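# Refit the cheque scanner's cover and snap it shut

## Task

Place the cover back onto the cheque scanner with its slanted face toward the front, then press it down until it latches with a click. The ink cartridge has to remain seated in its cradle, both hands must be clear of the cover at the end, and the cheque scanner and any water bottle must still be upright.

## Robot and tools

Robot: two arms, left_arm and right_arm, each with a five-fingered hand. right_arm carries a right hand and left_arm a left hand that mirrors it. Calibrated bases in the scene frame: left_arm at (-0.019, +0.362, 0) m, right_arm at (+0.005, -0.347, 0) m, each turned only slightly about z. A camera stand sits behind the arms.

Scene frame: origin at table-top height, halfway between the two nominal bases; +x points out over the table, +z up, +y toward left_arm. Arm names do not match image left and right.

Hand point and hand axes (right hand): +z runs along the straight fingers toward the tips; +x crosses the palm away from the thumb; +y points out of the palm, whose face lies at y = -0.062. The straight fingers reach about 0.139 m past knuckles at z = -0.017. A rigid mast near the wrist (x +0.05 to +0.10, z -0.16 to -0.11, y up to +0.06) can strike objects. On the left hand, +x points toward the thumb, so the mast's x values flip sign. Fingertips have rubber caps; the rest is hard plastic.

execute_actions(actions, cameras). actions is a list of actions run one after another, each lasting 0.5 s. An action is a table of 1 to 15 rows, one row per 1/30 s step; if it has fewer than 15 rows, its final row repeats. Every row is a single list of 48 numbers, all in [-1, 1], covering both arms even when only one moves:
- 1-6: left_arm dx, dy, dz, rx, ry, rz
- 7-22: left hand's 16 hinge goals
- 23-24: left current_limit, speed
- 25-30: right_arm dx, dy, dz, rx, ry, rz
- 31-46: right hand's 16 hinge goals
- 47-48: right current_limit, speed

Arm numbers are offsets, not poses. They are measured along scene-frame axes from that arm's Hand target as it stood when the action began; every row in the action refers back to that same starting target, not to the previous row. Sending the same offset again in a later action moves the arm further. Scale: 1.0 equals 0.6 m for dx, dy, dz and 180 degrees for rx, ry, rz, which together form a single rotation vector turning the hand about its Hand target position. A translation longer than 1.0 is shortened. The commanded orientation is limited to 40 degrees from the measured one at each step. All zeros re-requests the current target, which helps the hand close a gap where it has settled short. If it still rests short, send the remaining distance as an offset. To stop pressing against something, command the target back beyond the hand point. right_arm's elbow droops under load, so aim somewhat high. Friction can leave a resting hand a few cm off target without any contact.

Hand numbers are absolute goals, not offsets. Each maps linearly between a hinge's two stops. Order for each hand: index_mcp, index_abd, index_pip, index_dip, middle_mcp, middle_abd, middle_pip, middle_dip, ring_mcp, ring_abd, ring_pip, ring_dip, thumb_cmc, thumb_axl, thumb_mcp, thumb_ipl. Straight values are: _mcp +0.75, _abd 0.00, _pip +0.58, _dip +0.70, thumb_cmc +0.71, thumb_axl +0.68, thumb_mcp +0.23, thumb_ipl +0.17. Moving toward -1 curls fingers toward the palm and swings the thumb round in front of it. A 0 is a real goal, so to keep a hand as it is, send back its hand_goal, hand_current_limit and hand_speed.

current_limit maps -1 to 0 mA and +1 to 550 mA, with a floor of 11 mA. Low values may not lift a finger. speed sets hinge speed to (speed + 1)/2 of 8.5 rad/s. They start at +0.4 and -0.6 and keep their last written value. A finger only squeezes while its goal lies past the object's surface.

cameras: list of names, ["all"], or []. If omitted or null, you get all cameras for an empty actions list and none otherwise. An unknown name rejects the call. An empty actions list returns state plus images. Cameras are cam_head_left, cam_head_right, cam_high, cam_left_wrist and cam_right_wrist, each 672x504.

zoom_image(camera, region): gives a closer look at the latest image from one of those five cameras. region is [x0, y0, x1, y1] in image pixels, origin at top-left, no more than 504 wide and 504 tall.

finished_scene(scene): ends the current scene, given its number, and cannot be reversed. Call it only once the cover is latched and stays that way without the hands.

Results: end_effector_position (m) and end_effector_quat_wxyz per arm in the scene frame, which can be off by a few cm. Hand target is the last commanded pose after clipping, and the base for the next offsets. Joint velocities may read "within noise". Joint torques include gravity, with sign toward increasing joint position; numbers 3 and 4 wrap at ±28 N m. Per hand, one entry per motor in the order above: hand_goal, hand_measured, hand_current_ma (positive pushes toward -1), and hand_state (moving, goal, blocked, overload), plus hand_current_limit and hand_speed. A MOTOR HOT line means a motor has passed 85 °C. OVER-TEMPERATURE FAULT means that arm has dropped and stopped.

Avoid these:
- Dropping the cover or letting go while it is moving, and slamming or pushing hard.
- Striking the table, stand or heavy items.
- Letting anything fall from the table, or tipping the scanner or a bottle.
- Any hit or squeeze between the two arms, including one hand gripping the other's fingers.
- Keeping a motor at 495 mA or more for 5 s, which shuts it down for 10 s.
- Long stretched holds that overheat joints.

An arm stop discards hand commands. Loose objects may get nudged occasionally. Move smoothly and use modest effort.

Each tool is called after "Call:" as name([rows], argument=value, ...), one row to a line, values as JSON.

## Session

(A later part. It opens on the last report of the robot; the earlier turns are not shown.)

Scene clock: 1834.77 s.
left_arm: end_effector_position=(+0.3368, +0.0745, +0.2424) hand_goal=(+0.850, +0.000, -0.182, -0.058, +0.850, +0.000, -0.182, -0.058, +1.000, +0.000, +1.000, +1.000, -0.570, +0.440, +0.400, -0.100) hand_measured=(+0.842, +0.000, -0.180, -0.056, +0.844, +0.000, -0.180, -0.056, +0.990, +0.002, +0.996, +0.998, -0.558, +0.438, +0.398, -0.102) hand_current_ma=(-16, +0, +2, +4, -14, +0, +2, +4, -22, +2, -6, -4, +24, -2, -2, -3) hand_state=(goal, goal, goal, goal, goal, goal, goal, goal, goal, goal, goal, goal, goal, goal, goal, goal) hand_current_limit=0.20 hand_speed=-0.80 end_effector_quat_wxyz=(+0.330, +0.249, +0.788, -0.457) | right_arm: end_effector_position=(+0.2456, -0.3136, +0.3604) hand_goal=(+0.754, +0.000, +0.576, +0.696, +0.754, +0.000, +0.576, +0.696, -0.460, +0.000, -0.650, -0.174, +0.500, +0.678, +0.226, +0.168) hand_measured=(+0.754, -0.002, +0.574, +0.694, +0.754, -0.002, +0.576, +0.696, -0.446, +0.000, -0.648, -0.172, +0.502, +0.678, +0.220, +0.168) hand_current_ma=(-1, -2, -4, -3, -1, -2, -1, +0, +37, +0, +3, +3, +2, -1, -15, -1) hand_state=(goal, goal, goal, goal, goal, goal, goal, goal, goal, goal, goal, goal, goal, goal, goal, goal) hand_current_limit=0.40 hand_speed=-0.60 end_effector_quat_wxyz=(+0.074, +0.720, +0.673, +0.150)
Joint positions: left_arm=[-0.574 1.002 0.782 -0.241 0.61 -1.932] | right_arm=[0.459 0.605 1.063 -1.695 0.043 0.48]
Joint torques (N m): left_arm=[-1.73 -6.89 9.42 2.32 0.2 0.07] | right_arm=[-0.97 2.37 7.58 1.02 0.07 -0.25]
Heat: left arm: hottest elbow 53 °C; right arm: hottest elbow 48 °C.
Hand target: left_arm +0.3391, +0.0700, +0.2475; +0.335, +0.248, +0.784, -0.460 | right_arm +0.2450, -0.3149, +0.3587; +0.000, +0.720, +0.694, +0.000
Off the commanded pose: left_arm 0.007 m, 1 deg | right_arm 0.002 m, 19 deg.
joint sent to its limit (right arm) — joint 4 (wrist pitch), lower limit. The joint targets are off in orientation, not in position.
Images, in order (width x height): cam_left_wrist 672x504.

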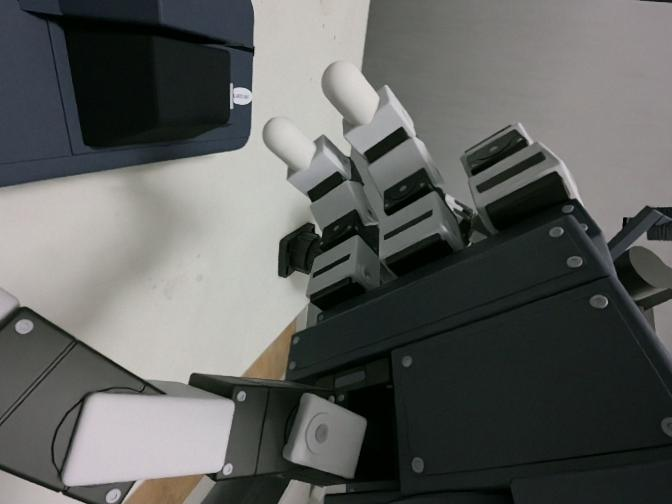

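Call:
execute_actions([
  [[-0.1,0.05,0.06,0,0,0,0.85,0,-0.1825,-0.058,0.85,0,-0.1825,-0.058,1,0,1,1,-0.571,0.44,0.4,-0.1,0.2,-0.8,0,0,0.0,0,0,0,0.754,0,0.576,0.696,0.754,0,0.576,0.696,-0.46,0,-0.65,-0.174,0.5,0.678,0.226,0.168,0.4,-0.6]],
  [[-0.1,0.15,0.03,0,0,0,0.85,0,-0.1825,-0.058,0.85,0,-0.1825,-0.058,1,0,1,1,-0.571,0.44,0.4,-0.1,0.2,-0.8,0,0,0.0,0,0,0,0.754,0,0.576,0.696,0.754,0,0.576,0.696,-0.46,0,-0.65,-0.174,0.5,0.678,0.226,0.168,0.4,-0.6]],
], cameras=["cam_high","cam_head_right"])

Call:
zoom_image(camera="cam_high", region=[225, 185, 285, 250])

Scene clock: 1844.63 s.
left_arm: end_effector_position=(+0.2151, +0.1889, +0.2871) hand_goal=(+0.850, +0.000, -0.182, -0.058, +0.850, +0.000, -0.182, -0.058, +1.000, +0.000, +1.000, +1.000, -0.570, +0.440, +0.400, -0.100) hand_measured=(+0.842, +0.000, -0.180, -0.056, +0.844, +0.000, -0.180, -0.056, +0.990, +0.002, +0.996, +0.998, -0.558, +0.438, +0.398, -0.102) hand_current_ma=(-16, +0, +2, +4, -14, +0, +2, +4, -22, +2, -6, -4, +24, -2, -2, -3) hand_state=(goal, goal, goal, goal, goal, goal, goal, goal, goal, goal, goal, goal, goal, goal, goal, goal) hand_current_limit=0.20 hand_speed=-0.80 end_effector_quat_wxyz=(+0.327, +0.242, +0.788, -0.462) | right_arm: end_effector_position=(+0.2457, -0.3137, +0.3604) hand_goal=(+0.754, +0.000, +0.576, +0.696, +0.754, +0.000, +0.576, +0.696, -0.460, +0.000, -0.650, -0.174, +0.500, +0.678, +0.226, +0.168) hand_measured=(+0.754, -0.002, +0.574, +0.694, +0.754, -0.002, +0.576, +0.696, -0.446, +0.000, -0.648, -0.172, +0.502, +0.678, +0.220, +0.168) hand_current_ma=(-1, -2, -4, -3, -1, -2, -1, +0, +37, +0, +3, +3, +2, -1, -15, -1) hand_state=(goal, goal, goal, goal, goal, goal, goal, goal, goal, goal, goal, goal, goal, goal, goal, goal) hand_current_limit=0.40 hand_speed=-0.60 end_effector_quat_wxyz=(+0.075, +0.720, +0.673, +0.150)
Joint positions: left_arm=[-0.382 0.479 0.709 -0.762 0.782 -1.835] | right_arm=[0.459 0.605 1.063 -1.695 0.043 0.48]
Joint torques (N m): left_arm=[-0.5 1.49 10.93 1.32 0.54 0.24] | right_arm=[-0.97 2.43 7.57 1.02 0.08 -0.24]
Heat: left arm: hottest elbow 52 °C; right arm: hottest elbow 47 °C.
Hand target: left_arm +0.2191, +0.1901, +0.3014; +0.335, +0.248, +0.784, -0.460 | right_arm +0.2450, -0.3149, +0.3587; +0.000, +0.720, +0.694, +0.000
Off the commanded pose: left_arm 0.015 m, 1 deg | right_arm 0.002 m, 19 deg.
joint sent to its limit (right arm) — joint 4 (wrist pitch), lower limit. The joint targets are off in orientation, not in position.
Images, in order (width x height): cam_head_right 672x504, cam_high 672x504.

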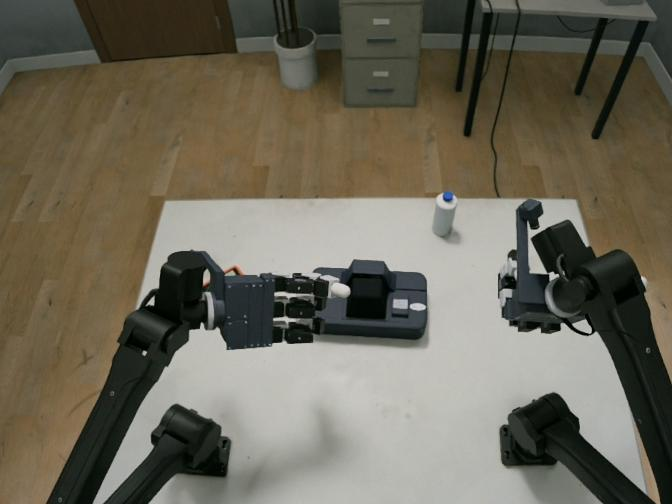

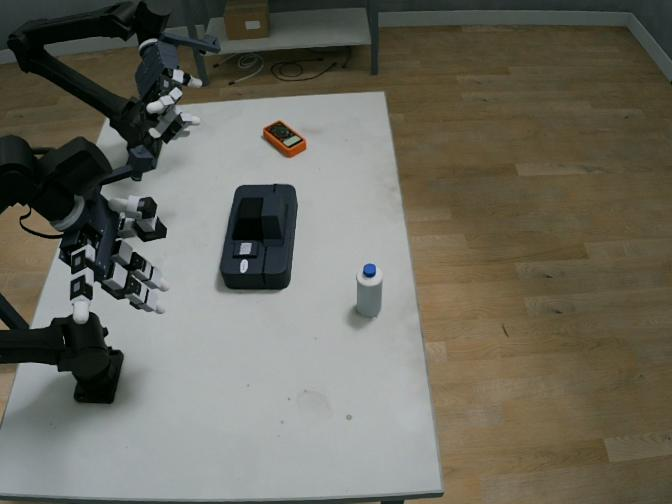

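Scaled by 7.754 from the camera's 672x504 image, which has a finer 960x720 frame.

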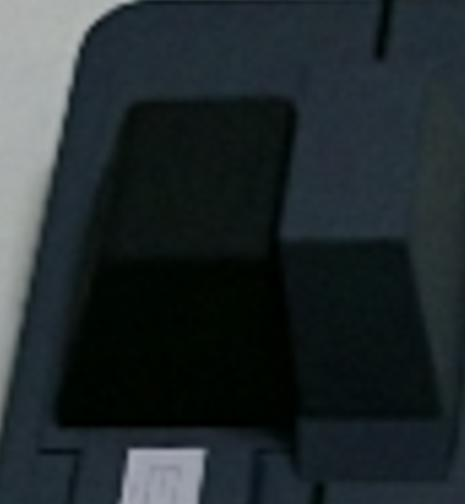

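Call:
execute_actions([
  [[-0.1,0.16,0,0,0,0,0.85,0,-0.1825,-0.058,0.85,0,-0.1825,-0.058,1,0,1,1,-0.571,0.44,0.4,-0.1,0.2,-0.8,0.09,0.18,0.0,0,0,0,-0.46,0,-0.65,-0.174,0.754,0,0.576,0.696,-0.46,0,-0.65,-0.174,0.5,0.678,0.226,0.168,0.4,-0.6]],
  [[0,0,0,0,0,0,0.85,0,-0.1825,-0.058,0.85,0,-0.1825,-0.058,1,0,1,1,-0.571,0.44,0.4,-0.1,0.2,-0.8,0.1,0.18,0.0,0,0,0,-0.46,0,-0.65,-0.174,0.754,0,0.576,0.696,-0.46,0,-0.65,-0.174,0.5,0.678,0.226,0.168,0.4,-0.6]],
  [[0,0,0,0,0,0,0.85,0,-0.1825,-0.058,0.85,0,-0.1825,-0.058,1,0,1,1,-0.571,0.44,0.4,-0.1,0.2,-0.8,0.09,0.17,-0.04,0,0,0,-0.46,0,-0.65,-0.174,0.754,0,0.576,0.696,-0.46,0,-0.65,-0.174,0.5,0.678,0.226,0.168,0.8,-0.6]],
  [[0,0,0,0,0,0,0.85,0,-0.1825,-0.058,0.85,0,-0.1825,-0.058,1,0,1,1,-0.571,0.44,0.4,-0.1,0.2,-0.8,-0.012,0.0,-0.1,0,0,0,-0.46,0,-0.65,-0.174,0.754,0,0.576,0.696,-0.46,0,-0.65,-0.174,0.5,0.678,0.226,0.168,0.8,-0.6]],
], cameras=["cam_high","cam_head_right"])

Call:
zoom_image(camera="cam_high", region=[225, 170, 305, 250])

Call:
zoom_image(camera="cam_head_right", region=[330, 240, 410, 330])

Scene clock: 1860.30 s.
left_arm: end_effector_position=(+0.1561, +0.2826, +0.2845) hand_goal=(+0.850, +0.000, -0.182, -0.058, +0.850, +0.000, -0.182, -0.058, +1.000, +0.000, +1.000, +1.000, -0.570, +0.440, +0.400, -0.100) hand_measured=(+0.842, +0.000, -0.180, -0.056, +0.844, +0.000, -0.180, -0.056, +0.990, +0.002, +0.996, +0.998, -0.560, +0.438, +0.398, -0.102) hand_current_ma=(-16, +0, +2, +4, -13, +0, +2, +4, -22, +2, -6, -4, +21, -2, -2, -3) hand_state=(goal, goal, goal, goal, goal, goal, goal, goal, goal, goal, goal, goal, goal, goal, goal, goal) hand_current_limit=0.20 hand_speed=-0.80 end_effector_quat_wxyz=(+0.334, +0.219, +0.810, -0.430) | right_arm: end_effector_position=(+0.4053, -0.0015, +0.2799) hand_goal=(-0.460, +0.000, -0.650, -0.174, +0.754, +0.000, +0.576, +0.696, -0.460, +0.000, -0.650, -0.174, +0.500, +0.678, +0.226, +0.168) hand_measured=(-0.442, +0.000, -0.648, -0.172, +0.754, +0.000, +0.576, +0.696, -0.446, +0.000, -0.648, -0.172, +0.502, +0.678, +0.220, +0.168) hand_current_ma=(+52, +0, +5, +4, +0, +0, -1, +0, +36, +0, +2, +3, +3, -1, -14, -1) hand_state=(goal, goal, goal, goal, goal, goal, goal, goal, goal, goal, goal, goal, goal, goal, goal, goal) hand_current_limit=0.80 hand_speed=-0.60 end_effector_quat_wxyz=(+0.002, +0.716, +0.698, -0.001)
Joint positions: left_arm=[0.282 0.418 0.803 -1.676 1.132 -0.954] | right_arm=[0.906 1.614 1.67 -1.628 0.003 0.894]
Joint torques (N m): left_arm=[0.03 4.95 10.67 0.09 1.28 0.16] | right_arm=[0.32 -12.34 7.84 0.92 0.15 0.12]
Heat: left arm: hottest elbow 52 °C; right arm: hottest elbow 47 °C.
Hand target: left_arm +0.1590, +0.2861, +0.3014; +0.335, +0.247, +0.784, -0.460 | right_arm +0.4058, +0.0031, +0.2747; +0.000, +0.720, +0.694, +0.000
Off the commanded pose: left_arm 0.017 m, 6 deg | right_arm 0.007 m, 1 deg.
joint sent to its limit (left arm) — joint 4 (wrist pitch), lower limit. The joint targets are off in orientation, not in position.
Images, in order (width x height): cam_head_right 672x504, cam_high 672x504.

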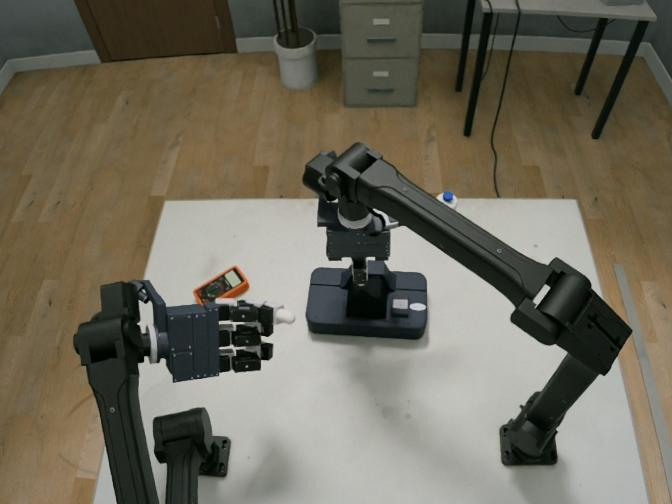

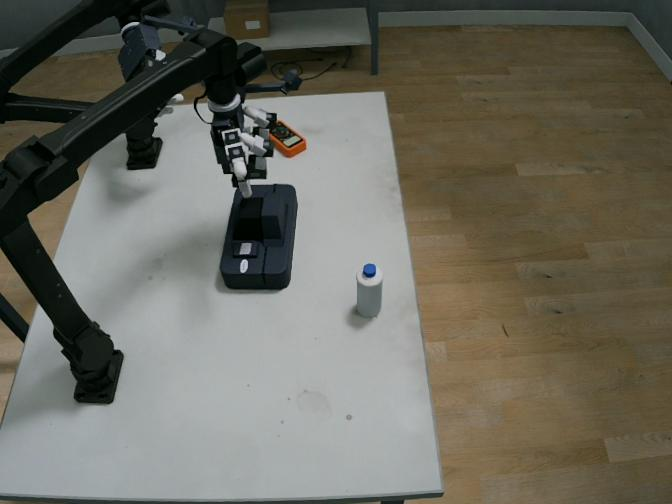

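Scaled by 6.300 from the camera's 672x504 image, which has a finer 960x720 frame.

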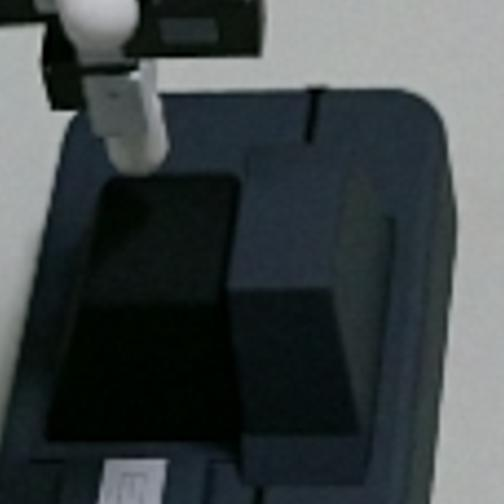

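Scaled by 5.600 from the camera's 672x504 image, which has a finer 960x720 frame.

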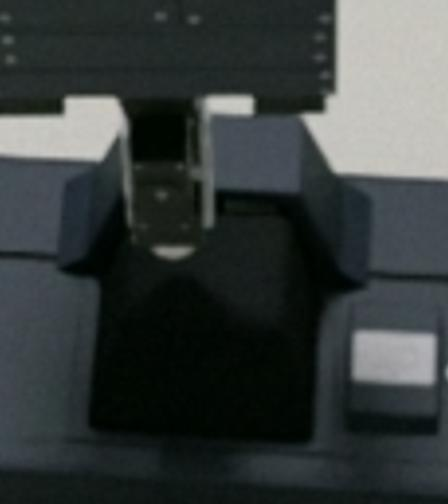

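Call:
execute_actions([
  [[0,0,0,0,0,0,0.85,0,-0.1825,-0.058,0.85,0,-0.1825,-0.058,1,0,1,1,-0.571,0.44,0.4,-0.1,0.2,-0.8,0.004,0,-0.07,0,0,0,-0.46,0,-0.65,-0.174,0.754,0,0.576,0.696,-0.46,0,-0.65,-0.174,0.5,0.678,0.226,0.168,0.8,-0.6]],
  [[0,0,0,0,0,0,0.85,0,-0.1825,-0.058,0.85,0,-0.1825,-0.058,1,0,1,1,-0.571,0.44,0.4,-0.1,0.2,-0.8,0,0.0,-0.06,-0.01,0.013,0,-0.46,0,-0.65,-0.174,0.754,0,0.576,0.696,-0.46,0,-0.65,-0.174,0.5,0.678,0.226,0.168,0.8,-0.6]],
  [[0,0,0,0,0,0,0.85,0,-0.1825,-0.058,0.85,0,-0.1825,-0.058,1,0,1,1,-0.571,0.44,0.4,-0.1,0.2,-0.8,0,0.0,-0.06,-0.012,0.013,0,-0.46,0,-0.65,-0.174,0.754,0,0.576,0.696,-0.46,0,-0.65,-0.174,0.5,0.678,0.226,0.168,0.8,-0.6]],
], cameras=["cam_high","cam_head_right"])

Call:
zoom_image(camera="cam_high", region=[225, 170, 305, 250])

Call:
zoom_image(camera="cam_head_right", region=[330, 240, 410, 330])

Scene clock: 1868.30 s.
left_arm: end_effector_position=(+0.1561, +0.2826, +0.2846) hand_goal=(+0.850, +0.000, -0.182, -0.058, +0.850, +0.000, -0.182, -0.058, +1.000, +0.000, +1.000, +1.000, -0.570, +0.440, +0.400, -0.100) hand_measured=(+0.842, +0.000, -0.180, -0.056, +0.844, +0.000, -0.180, -0.056, +0.990, +0.002, +0.996, +0.998, -0.560, +0.438, +0.398, -0.102) hand_current_ma=(-16, +0, +2, +4, -13, +0, +2, +4, -22, +2, -6, -4, +21, -2, -2, -3) hand_state=(goal, goal, goal, goal, goal, goal, goal, goal, goal, goal, goal, goal, goal, goal, goal, goal) hand_current_limit=0.20 hand_speed=-0.80 end_effector_quat_wxyz=(+0.334, +0.219, +0.810, -0.430) | right_arm: end_effector_position=(+0.4066, +0.0026, +0.2514) hand_goal=(-0.460, +0.000, -0.650, -0.174, +0.754, +0.000, +0.576, +0.696, -0.460, +0.000, -0.650, -0.174, +0.500, +0.678, +0.226, +0.168) hand_measured=(-0.442, +0.000, -0.648, -0.172, +0.766, +0.034, +0.584, +0.700, -0.446, +0.000, -0.648, -0.172, +0.502, +0.678, +0.220, +0.168) hand_current_ma=(+50, +0, +5, +4, +34, +91, +19, +6, +39, +0, +2, +3, +3, -1, -16, -1) hand_state=(goal, goal, goal, goal, goal, blocked, goal, goal, goal, goal, goal, goal, goal, goal, goal, goal) hand_current_limit=0.80 hand_speed=-0.60 end_effector_quat_wxyz=(-0.006, +0.716, +0.697, +0.025)
Joint positions: left_arm=[0.282 0.418 0.803 -1.676 1.132 -0.953] | right_arm=[0.906 1.589 1.561 -1.492 -0.007 0.894]
Joint torques (N m): left_arm=[0.03 4.48 10.62 0.21 1.23 0.16] | right_arm=[-0.5 -4.31 2.84 1.57 -0.19 0.01]
Heat: left arm: hottest elbow 53 °C; right arm: hottest elbow 46 °C.
Hand target: left_arm +0.1591, +0.2861, +0.3014; +0.335, +0.247, +0.784, -0.460 | right_arm +0.4082, +0.0032, +0.1606; -0.004, +0.719, +0.693, -0.053
Off the commanded pose: left_arm 0.017 m, 6 deg | right_arm 0.091 m, 9 deg.
joint sent to its limit (left arm) — joint 4 (wrist pitch), lower limit. The joint targets are off in orientation, not in position.
Images, in order (width x height): cam_head_right 672x504, cam_high 672x504.

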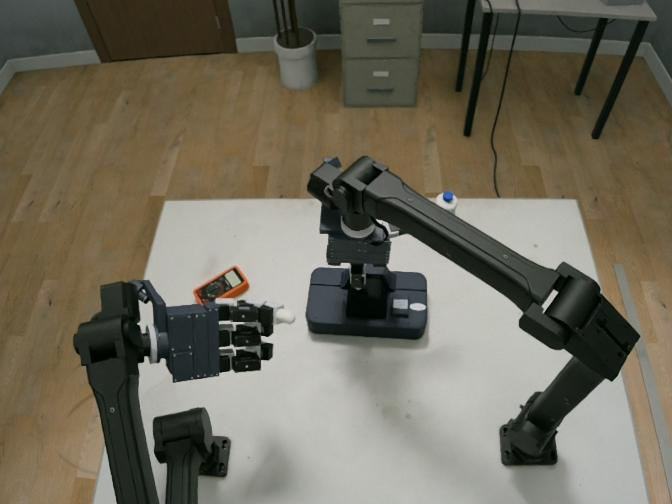

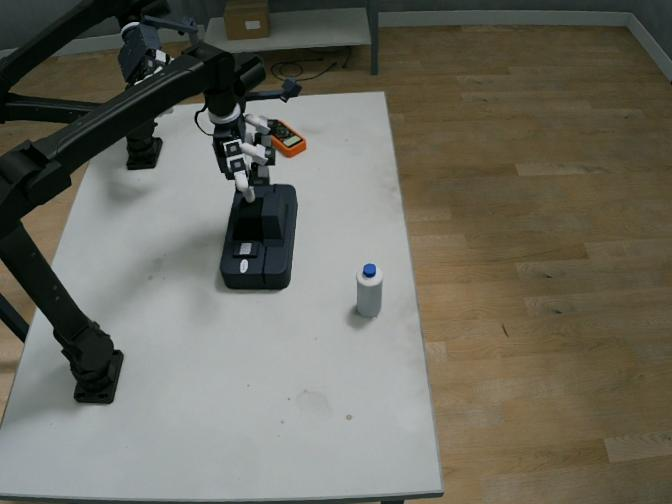

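Scaled by 6.300 from the camera's 672x504 image, which has a finer 960x720 frame.

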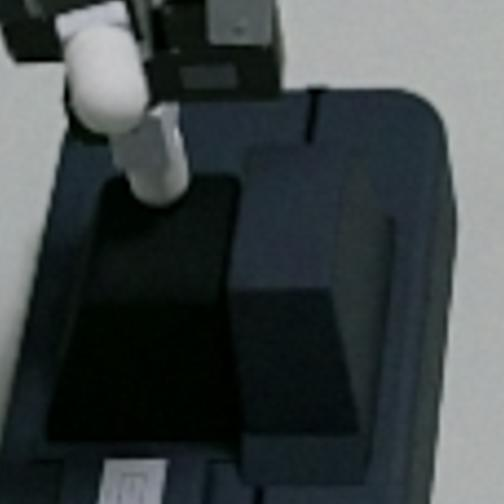

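Scaled by 5.600 from the camera's 672x504 image, which has a finer 960x720 frame.

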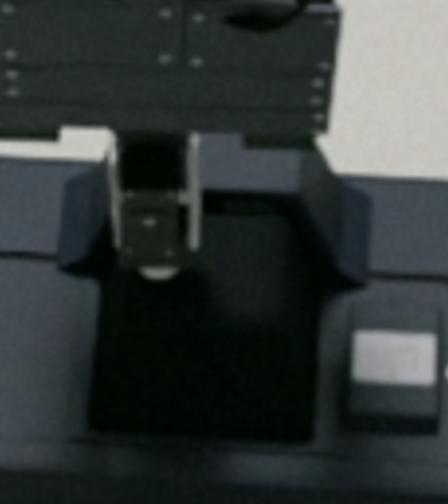

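Call:
execute_actions([
  [[0,0,0,0,0,0,0.85,0,-0.1825,-0.058,0.85,0,-0.1825,-0.058,1,0,1,1,-0.571,0.44,0.4,-0.1,0.2,-0.8,0,0,-0.05,-0.008,0.01,0,-0.46,0,-0.65,-0.174,0.754,0,0.576,0.696,-0.46,0,-0.65,-0.174,0.5,0.678,0.226,0.168,0.8,-0.6]],
], cameras=["cam_high"])

Call:
execute_actions([
  [[0,0,0,0,0,0,0.85,0,-0.1825,-0.058,0.85,0,-0.1825,-0.058,1,0,1,1,-0.571,0.44,0.4,-0.1,0.2,-0.8,0,0,0.12,0.02,-0.023,0,-0.46,0,-0.65,-0.174,0.754,0,0.576,0.696,-0.46,0,-0.65,-0.174,0.5,0.678,0.226,0.168,0.8,-0.6]],
  [[0,0,0,0,0,0,0.85,0,-0.1825,-0.058,0.85,0,-0.1825,-0.058,1,0,1,1,-0.571,0.44,0.4,-0.1,0.2,-0.8,0,0,0.13,0.01,-0.013,0,-0.46,0,-0.65,-0.174,0.754,0,0.576,0.696,-0.46,0,-0.65,-0.174,0.5,0.678,0.226,0.168,0.8,-0.6]],
  [[0,0,0,0,0,0,0.85,0,-0.1825,-0.058,0.85,0,-0.1825,-0.058,1,0,1,1,-0.571,0.44,0.4,-0.1,0.2,-0.8,0,0,0.13,0,0,0,-0.46,0,-0.65,-0.174,0.754,0,0.576,0.696,-0.46,0,-0.65,-0.174,0.5,0.678,0.226,0.168,0.8,-0.6]],
  [[0,0,0,0,0,0,0.85,0,-0.1825,-0.058,0.85,0,-0.1825,-0.058,1,0,1,1,-0.571,0.44,0.4,-0.1,0.2,-0.8,-0.08,-0.2,0,0,0,0,-0.46,0,-0.65,-0.174,0.754,0,0.576,0.696,-0.46,0,-0.65,-0.174,0.5,0.678,0.226,0.168,0.4,-0.6]],
  [[0,0,0,0,0,0,0.85,0,-0.1825,-0.058,0.85,0,-0.1825,-0.058,1,0,1,1,-0.571,0.44,0.4,-0.1,0.2,-0.8,-0.08,-0.2,0,0,0,0,-0.46,0,-0.65,-0.174,0.754,0,0.576,0.696,-0.46,0,-0.65,-0.174,0.5,0.678,0.226,0.168,0.4,-0.6]],
], cameras=["cam_high","cam_head_right"])

Call:
zoom_image(camera="cam_high", region=[225, 185, 285, 250])

Call:
zoom_image(camera="cam_head_right", region=[335, 260, 405, 330])

Scene clock: 1877.47 s.
left_arm: end_effector_position=(+0.1561, +0.2826, +0.2846) hand_goal=(+0.850, +0.000, -0.182, -0.058, +0.850, +0.000, -0.182, -0.058, +1.000, +0.000, +1.000, +1.000, -0.570, +0.440, +0.400, -0.100) hand_measured=(+0.842, +0.000, -0.180, -0.056, +0.844, +0.000, -0.180, -0.056, +0.990, +0.002, +0.996, +0.998, -0.560, +0.438, +0.398, -0.102) hand_current_ma=(-16, +0, +2, +4, -13, +0, +2, +4, -22, +2, -6, -4, +21, -2, -2, -3) hand_state=(goal, goal, goal, goal, goal, goal, goal, goal, goal, goal, goal, goal, goal, goal, goal, goal) hand_current_limit=0.20 hand_speed=-0.80 end_effector_quat_wxyz=(+0.334, +0.219, +0.810, -0.430) | right_arm: end_effector_position=(+0.4058, +0.0029, +0.2483) hand_goal=(-0.460, +0.000, -0.650, -0.174, +0.754, +0.000, +0.576, +0.696, -0.460, +0.000, -0.650, -0.174, +0.500, +0.678, +0.226, +0.168) hand_measured=(-0.442, +0.000, -0.648, -0.172, +0.766, +0.050, +0.584, +0.700, -0.446, +0.000, -0.648, -0.172, +0.502, +0.678, +0.220, +0.168) hand_current_ma=(+50, +0, +5, +4, +34, +141, +19, +6, +39, +0, +2, +3, +3, -1, -16, -1) hand_state=(goal, goal, goal, goal, goal, blocked, goal, goal, goal, goal, goal, goal, goal, goal, goal, goal) hand_current_limit=0.80 hand_speed=-0.60 end_effector_quat_wxyz=(-0.009, +0.716, +0.697, +0.029)
Joint positions: left_arm=[0.282 0.418 0.803 -1.676 1.132 -0.953] | right_arm=[0.906 1.583 1.546 -1.475 -0.012 0.894]
Joint torques (N m): left_arm=[-0.97 4.48 10.54 0.23 1.19 0.21] | right_arm=[-0.56 -1.73 1.63 1.65 -0.35 -0.02]
Heat: left arm: hottest elbow 54 °C; right arm: hottest elbow 45 °C.
Hand target: left_arm +0.1591, +0.2861, +0.3014; +0.335, +0.247, +0.784, -0.460 | right_arm +0.4082, +0.0032, +0.1305; -0.005, +0.718, +0.692, -0.073
Off the commanded pose: left_arm 0.017 m, 6 deg | right_arm 0.118 m, 12 deg.
joint sent to its limit (left arm) — joint 4 (wrist pitch), lower limit. The joint targets are off in orientation, not in position.
Images, in order (width x height): cam_high 672x504.

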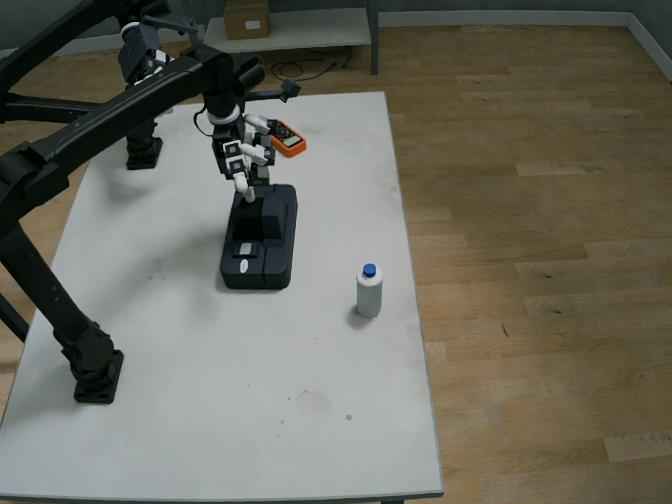

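Scene clock: 1880.63 s.
left_arm: end_effector_position=(+0.1561, +0.2826, +0.2846) hand_goal=(+0.850, +0.000, -0.182, -0.058, +0.850, +0.000, -0.182, -0.058, +1.000, +0.000, +1.000, +1.000, -0.570, +0.440, +0.400, -0.100) hand_measured=(+0.842, +0.000, -0.180, -0.056, +0.844, +0.000, -0.180, -0.056, +0.990, +0.002, +0.996, +0.998, -0.560, +0.438, +0.398, -0.102) hand_current_ma=(-16, +0, +2, +4, -13, +0, +2, +4, -22, +2, -6, -4, +21, -2, -2, -3) hand_state=(goal, goal, goal, goal, goal, goal, goal, goal, goal, goal, goal, goal, goal, goal, goal, goal) hand_current_limit=0.20 hand_speed=-0.80 end_effector_quat_wxyz=(+0.334, +0.219, +0.810, -0.430) | right_arm: end_effector_position=(+0.3102, -0.2353, +0.3615) hand_goal=(-0.460, +0.000, -0.650, -0.174, +0.754, +0.000, +0.576, +0.696, -0.460, +0.000, -0.650, -0.174, +0.500, +0.678, +0.226, +0.168) hand_measured=(-0.442, +0.000, -0.648, -0.172, +0.752, -0.002, +0.574, +0.696, -0.446, +0.000, -0.648, -0.172, +0.500, +0.678, +0.220, +0.168) hand_current_ma=(+50, +0, +5, +4, -3, -2, -3, +0, +36, +0, +2, +3, +0, -1, -16, -1) hand_state=(goal, goal, goal, goal, goal, goal, goal, goal, goal, goal, goal, goal, goal, goal, goal, goal) hand_current_limit=0.40 hand_speed=-0.60 end_effector_quat_wxyz=(+0.030, +0.723, +0.684, +0.088)
Joint positions: left_arm=[0.282 0.418 0.803 -1.676 1.132 -0.953] | right_arm=[0.621 0.94 1.25 -1.695 0.028 0.635]
Joint torques (N m): left_arm=[-0.09 4.19 10.61 0.31 1.26 0.19] | right_arm=[-0.97 -1.73 7.77 0.73 0.18 -0.23]
Heat: left arm: hottest elbow 55 °C; right arm: hottest elbow 46 °C.
Hand target: left_arm +0.1591, +0.2861, +0.3014; +0.335, +0.247, +0.784, -0.460 | right_arm +0.3122, -0.2368, +0.3585; +0.000, +0.720, +0.694, +0.000
Off the commanded pose: left_arm 0.017 m, 6 deg | right_arm 0.004 m, 11 deg.
joint sent to its limit (left arm) — joint 4 (wrist pitch), lower limit. The joint targets are off in orientation, not in position.
joint sent to its limit (right arm) — joint 4 (wrist pitch), lower limit. The joint targets are off in orientation, not in position.
Images, in order (width x height): cam_head_right 672x504, cam_high 672x504.

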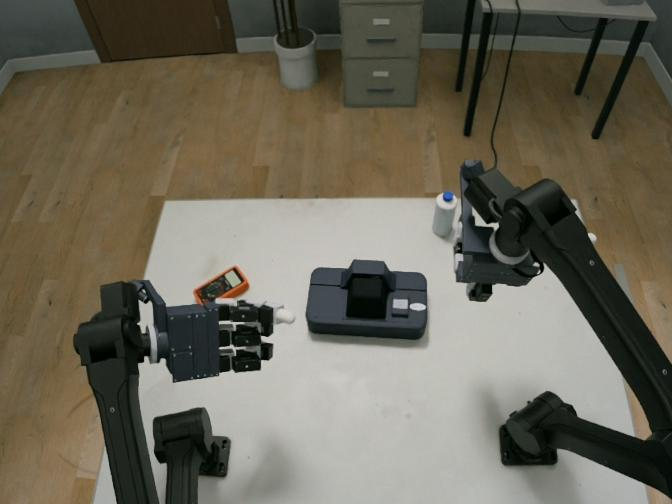

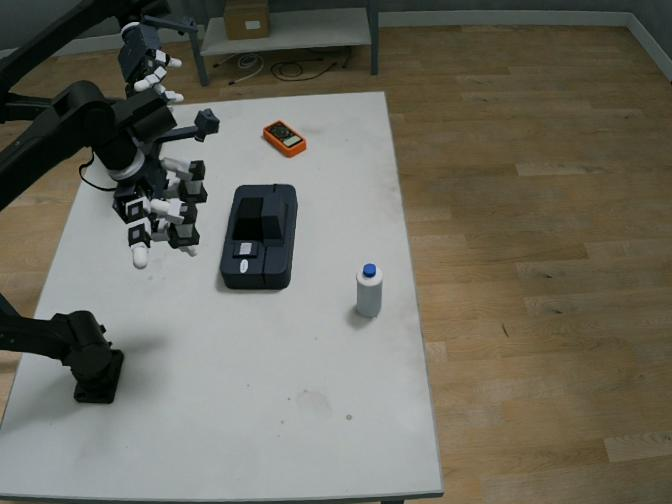

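Scaled by 7.754 from the camera's 672x504 image, which has a finer 960x720 frame.

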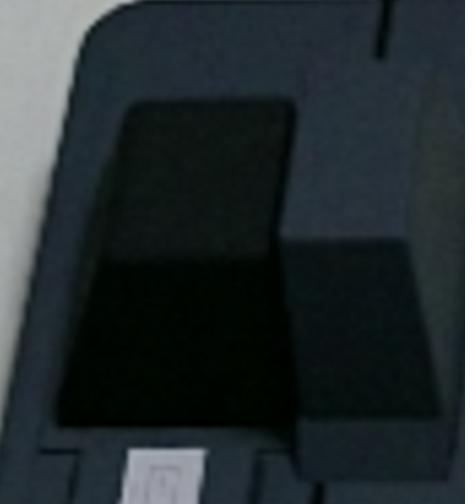

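Scaled by 7.200 from the camera's 672x504 image, which has a finer 960x720 frame.

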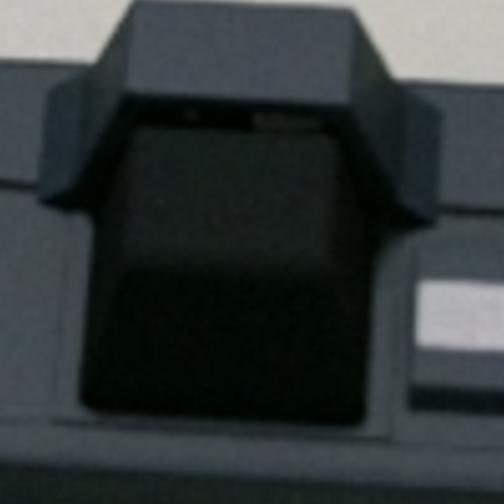

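No further movement, so the cover is fully seated. Both hands are clear, and the bottle and scanner are standing.

Call:
finished_scene(scene=2)

The scene is finished: the task was done.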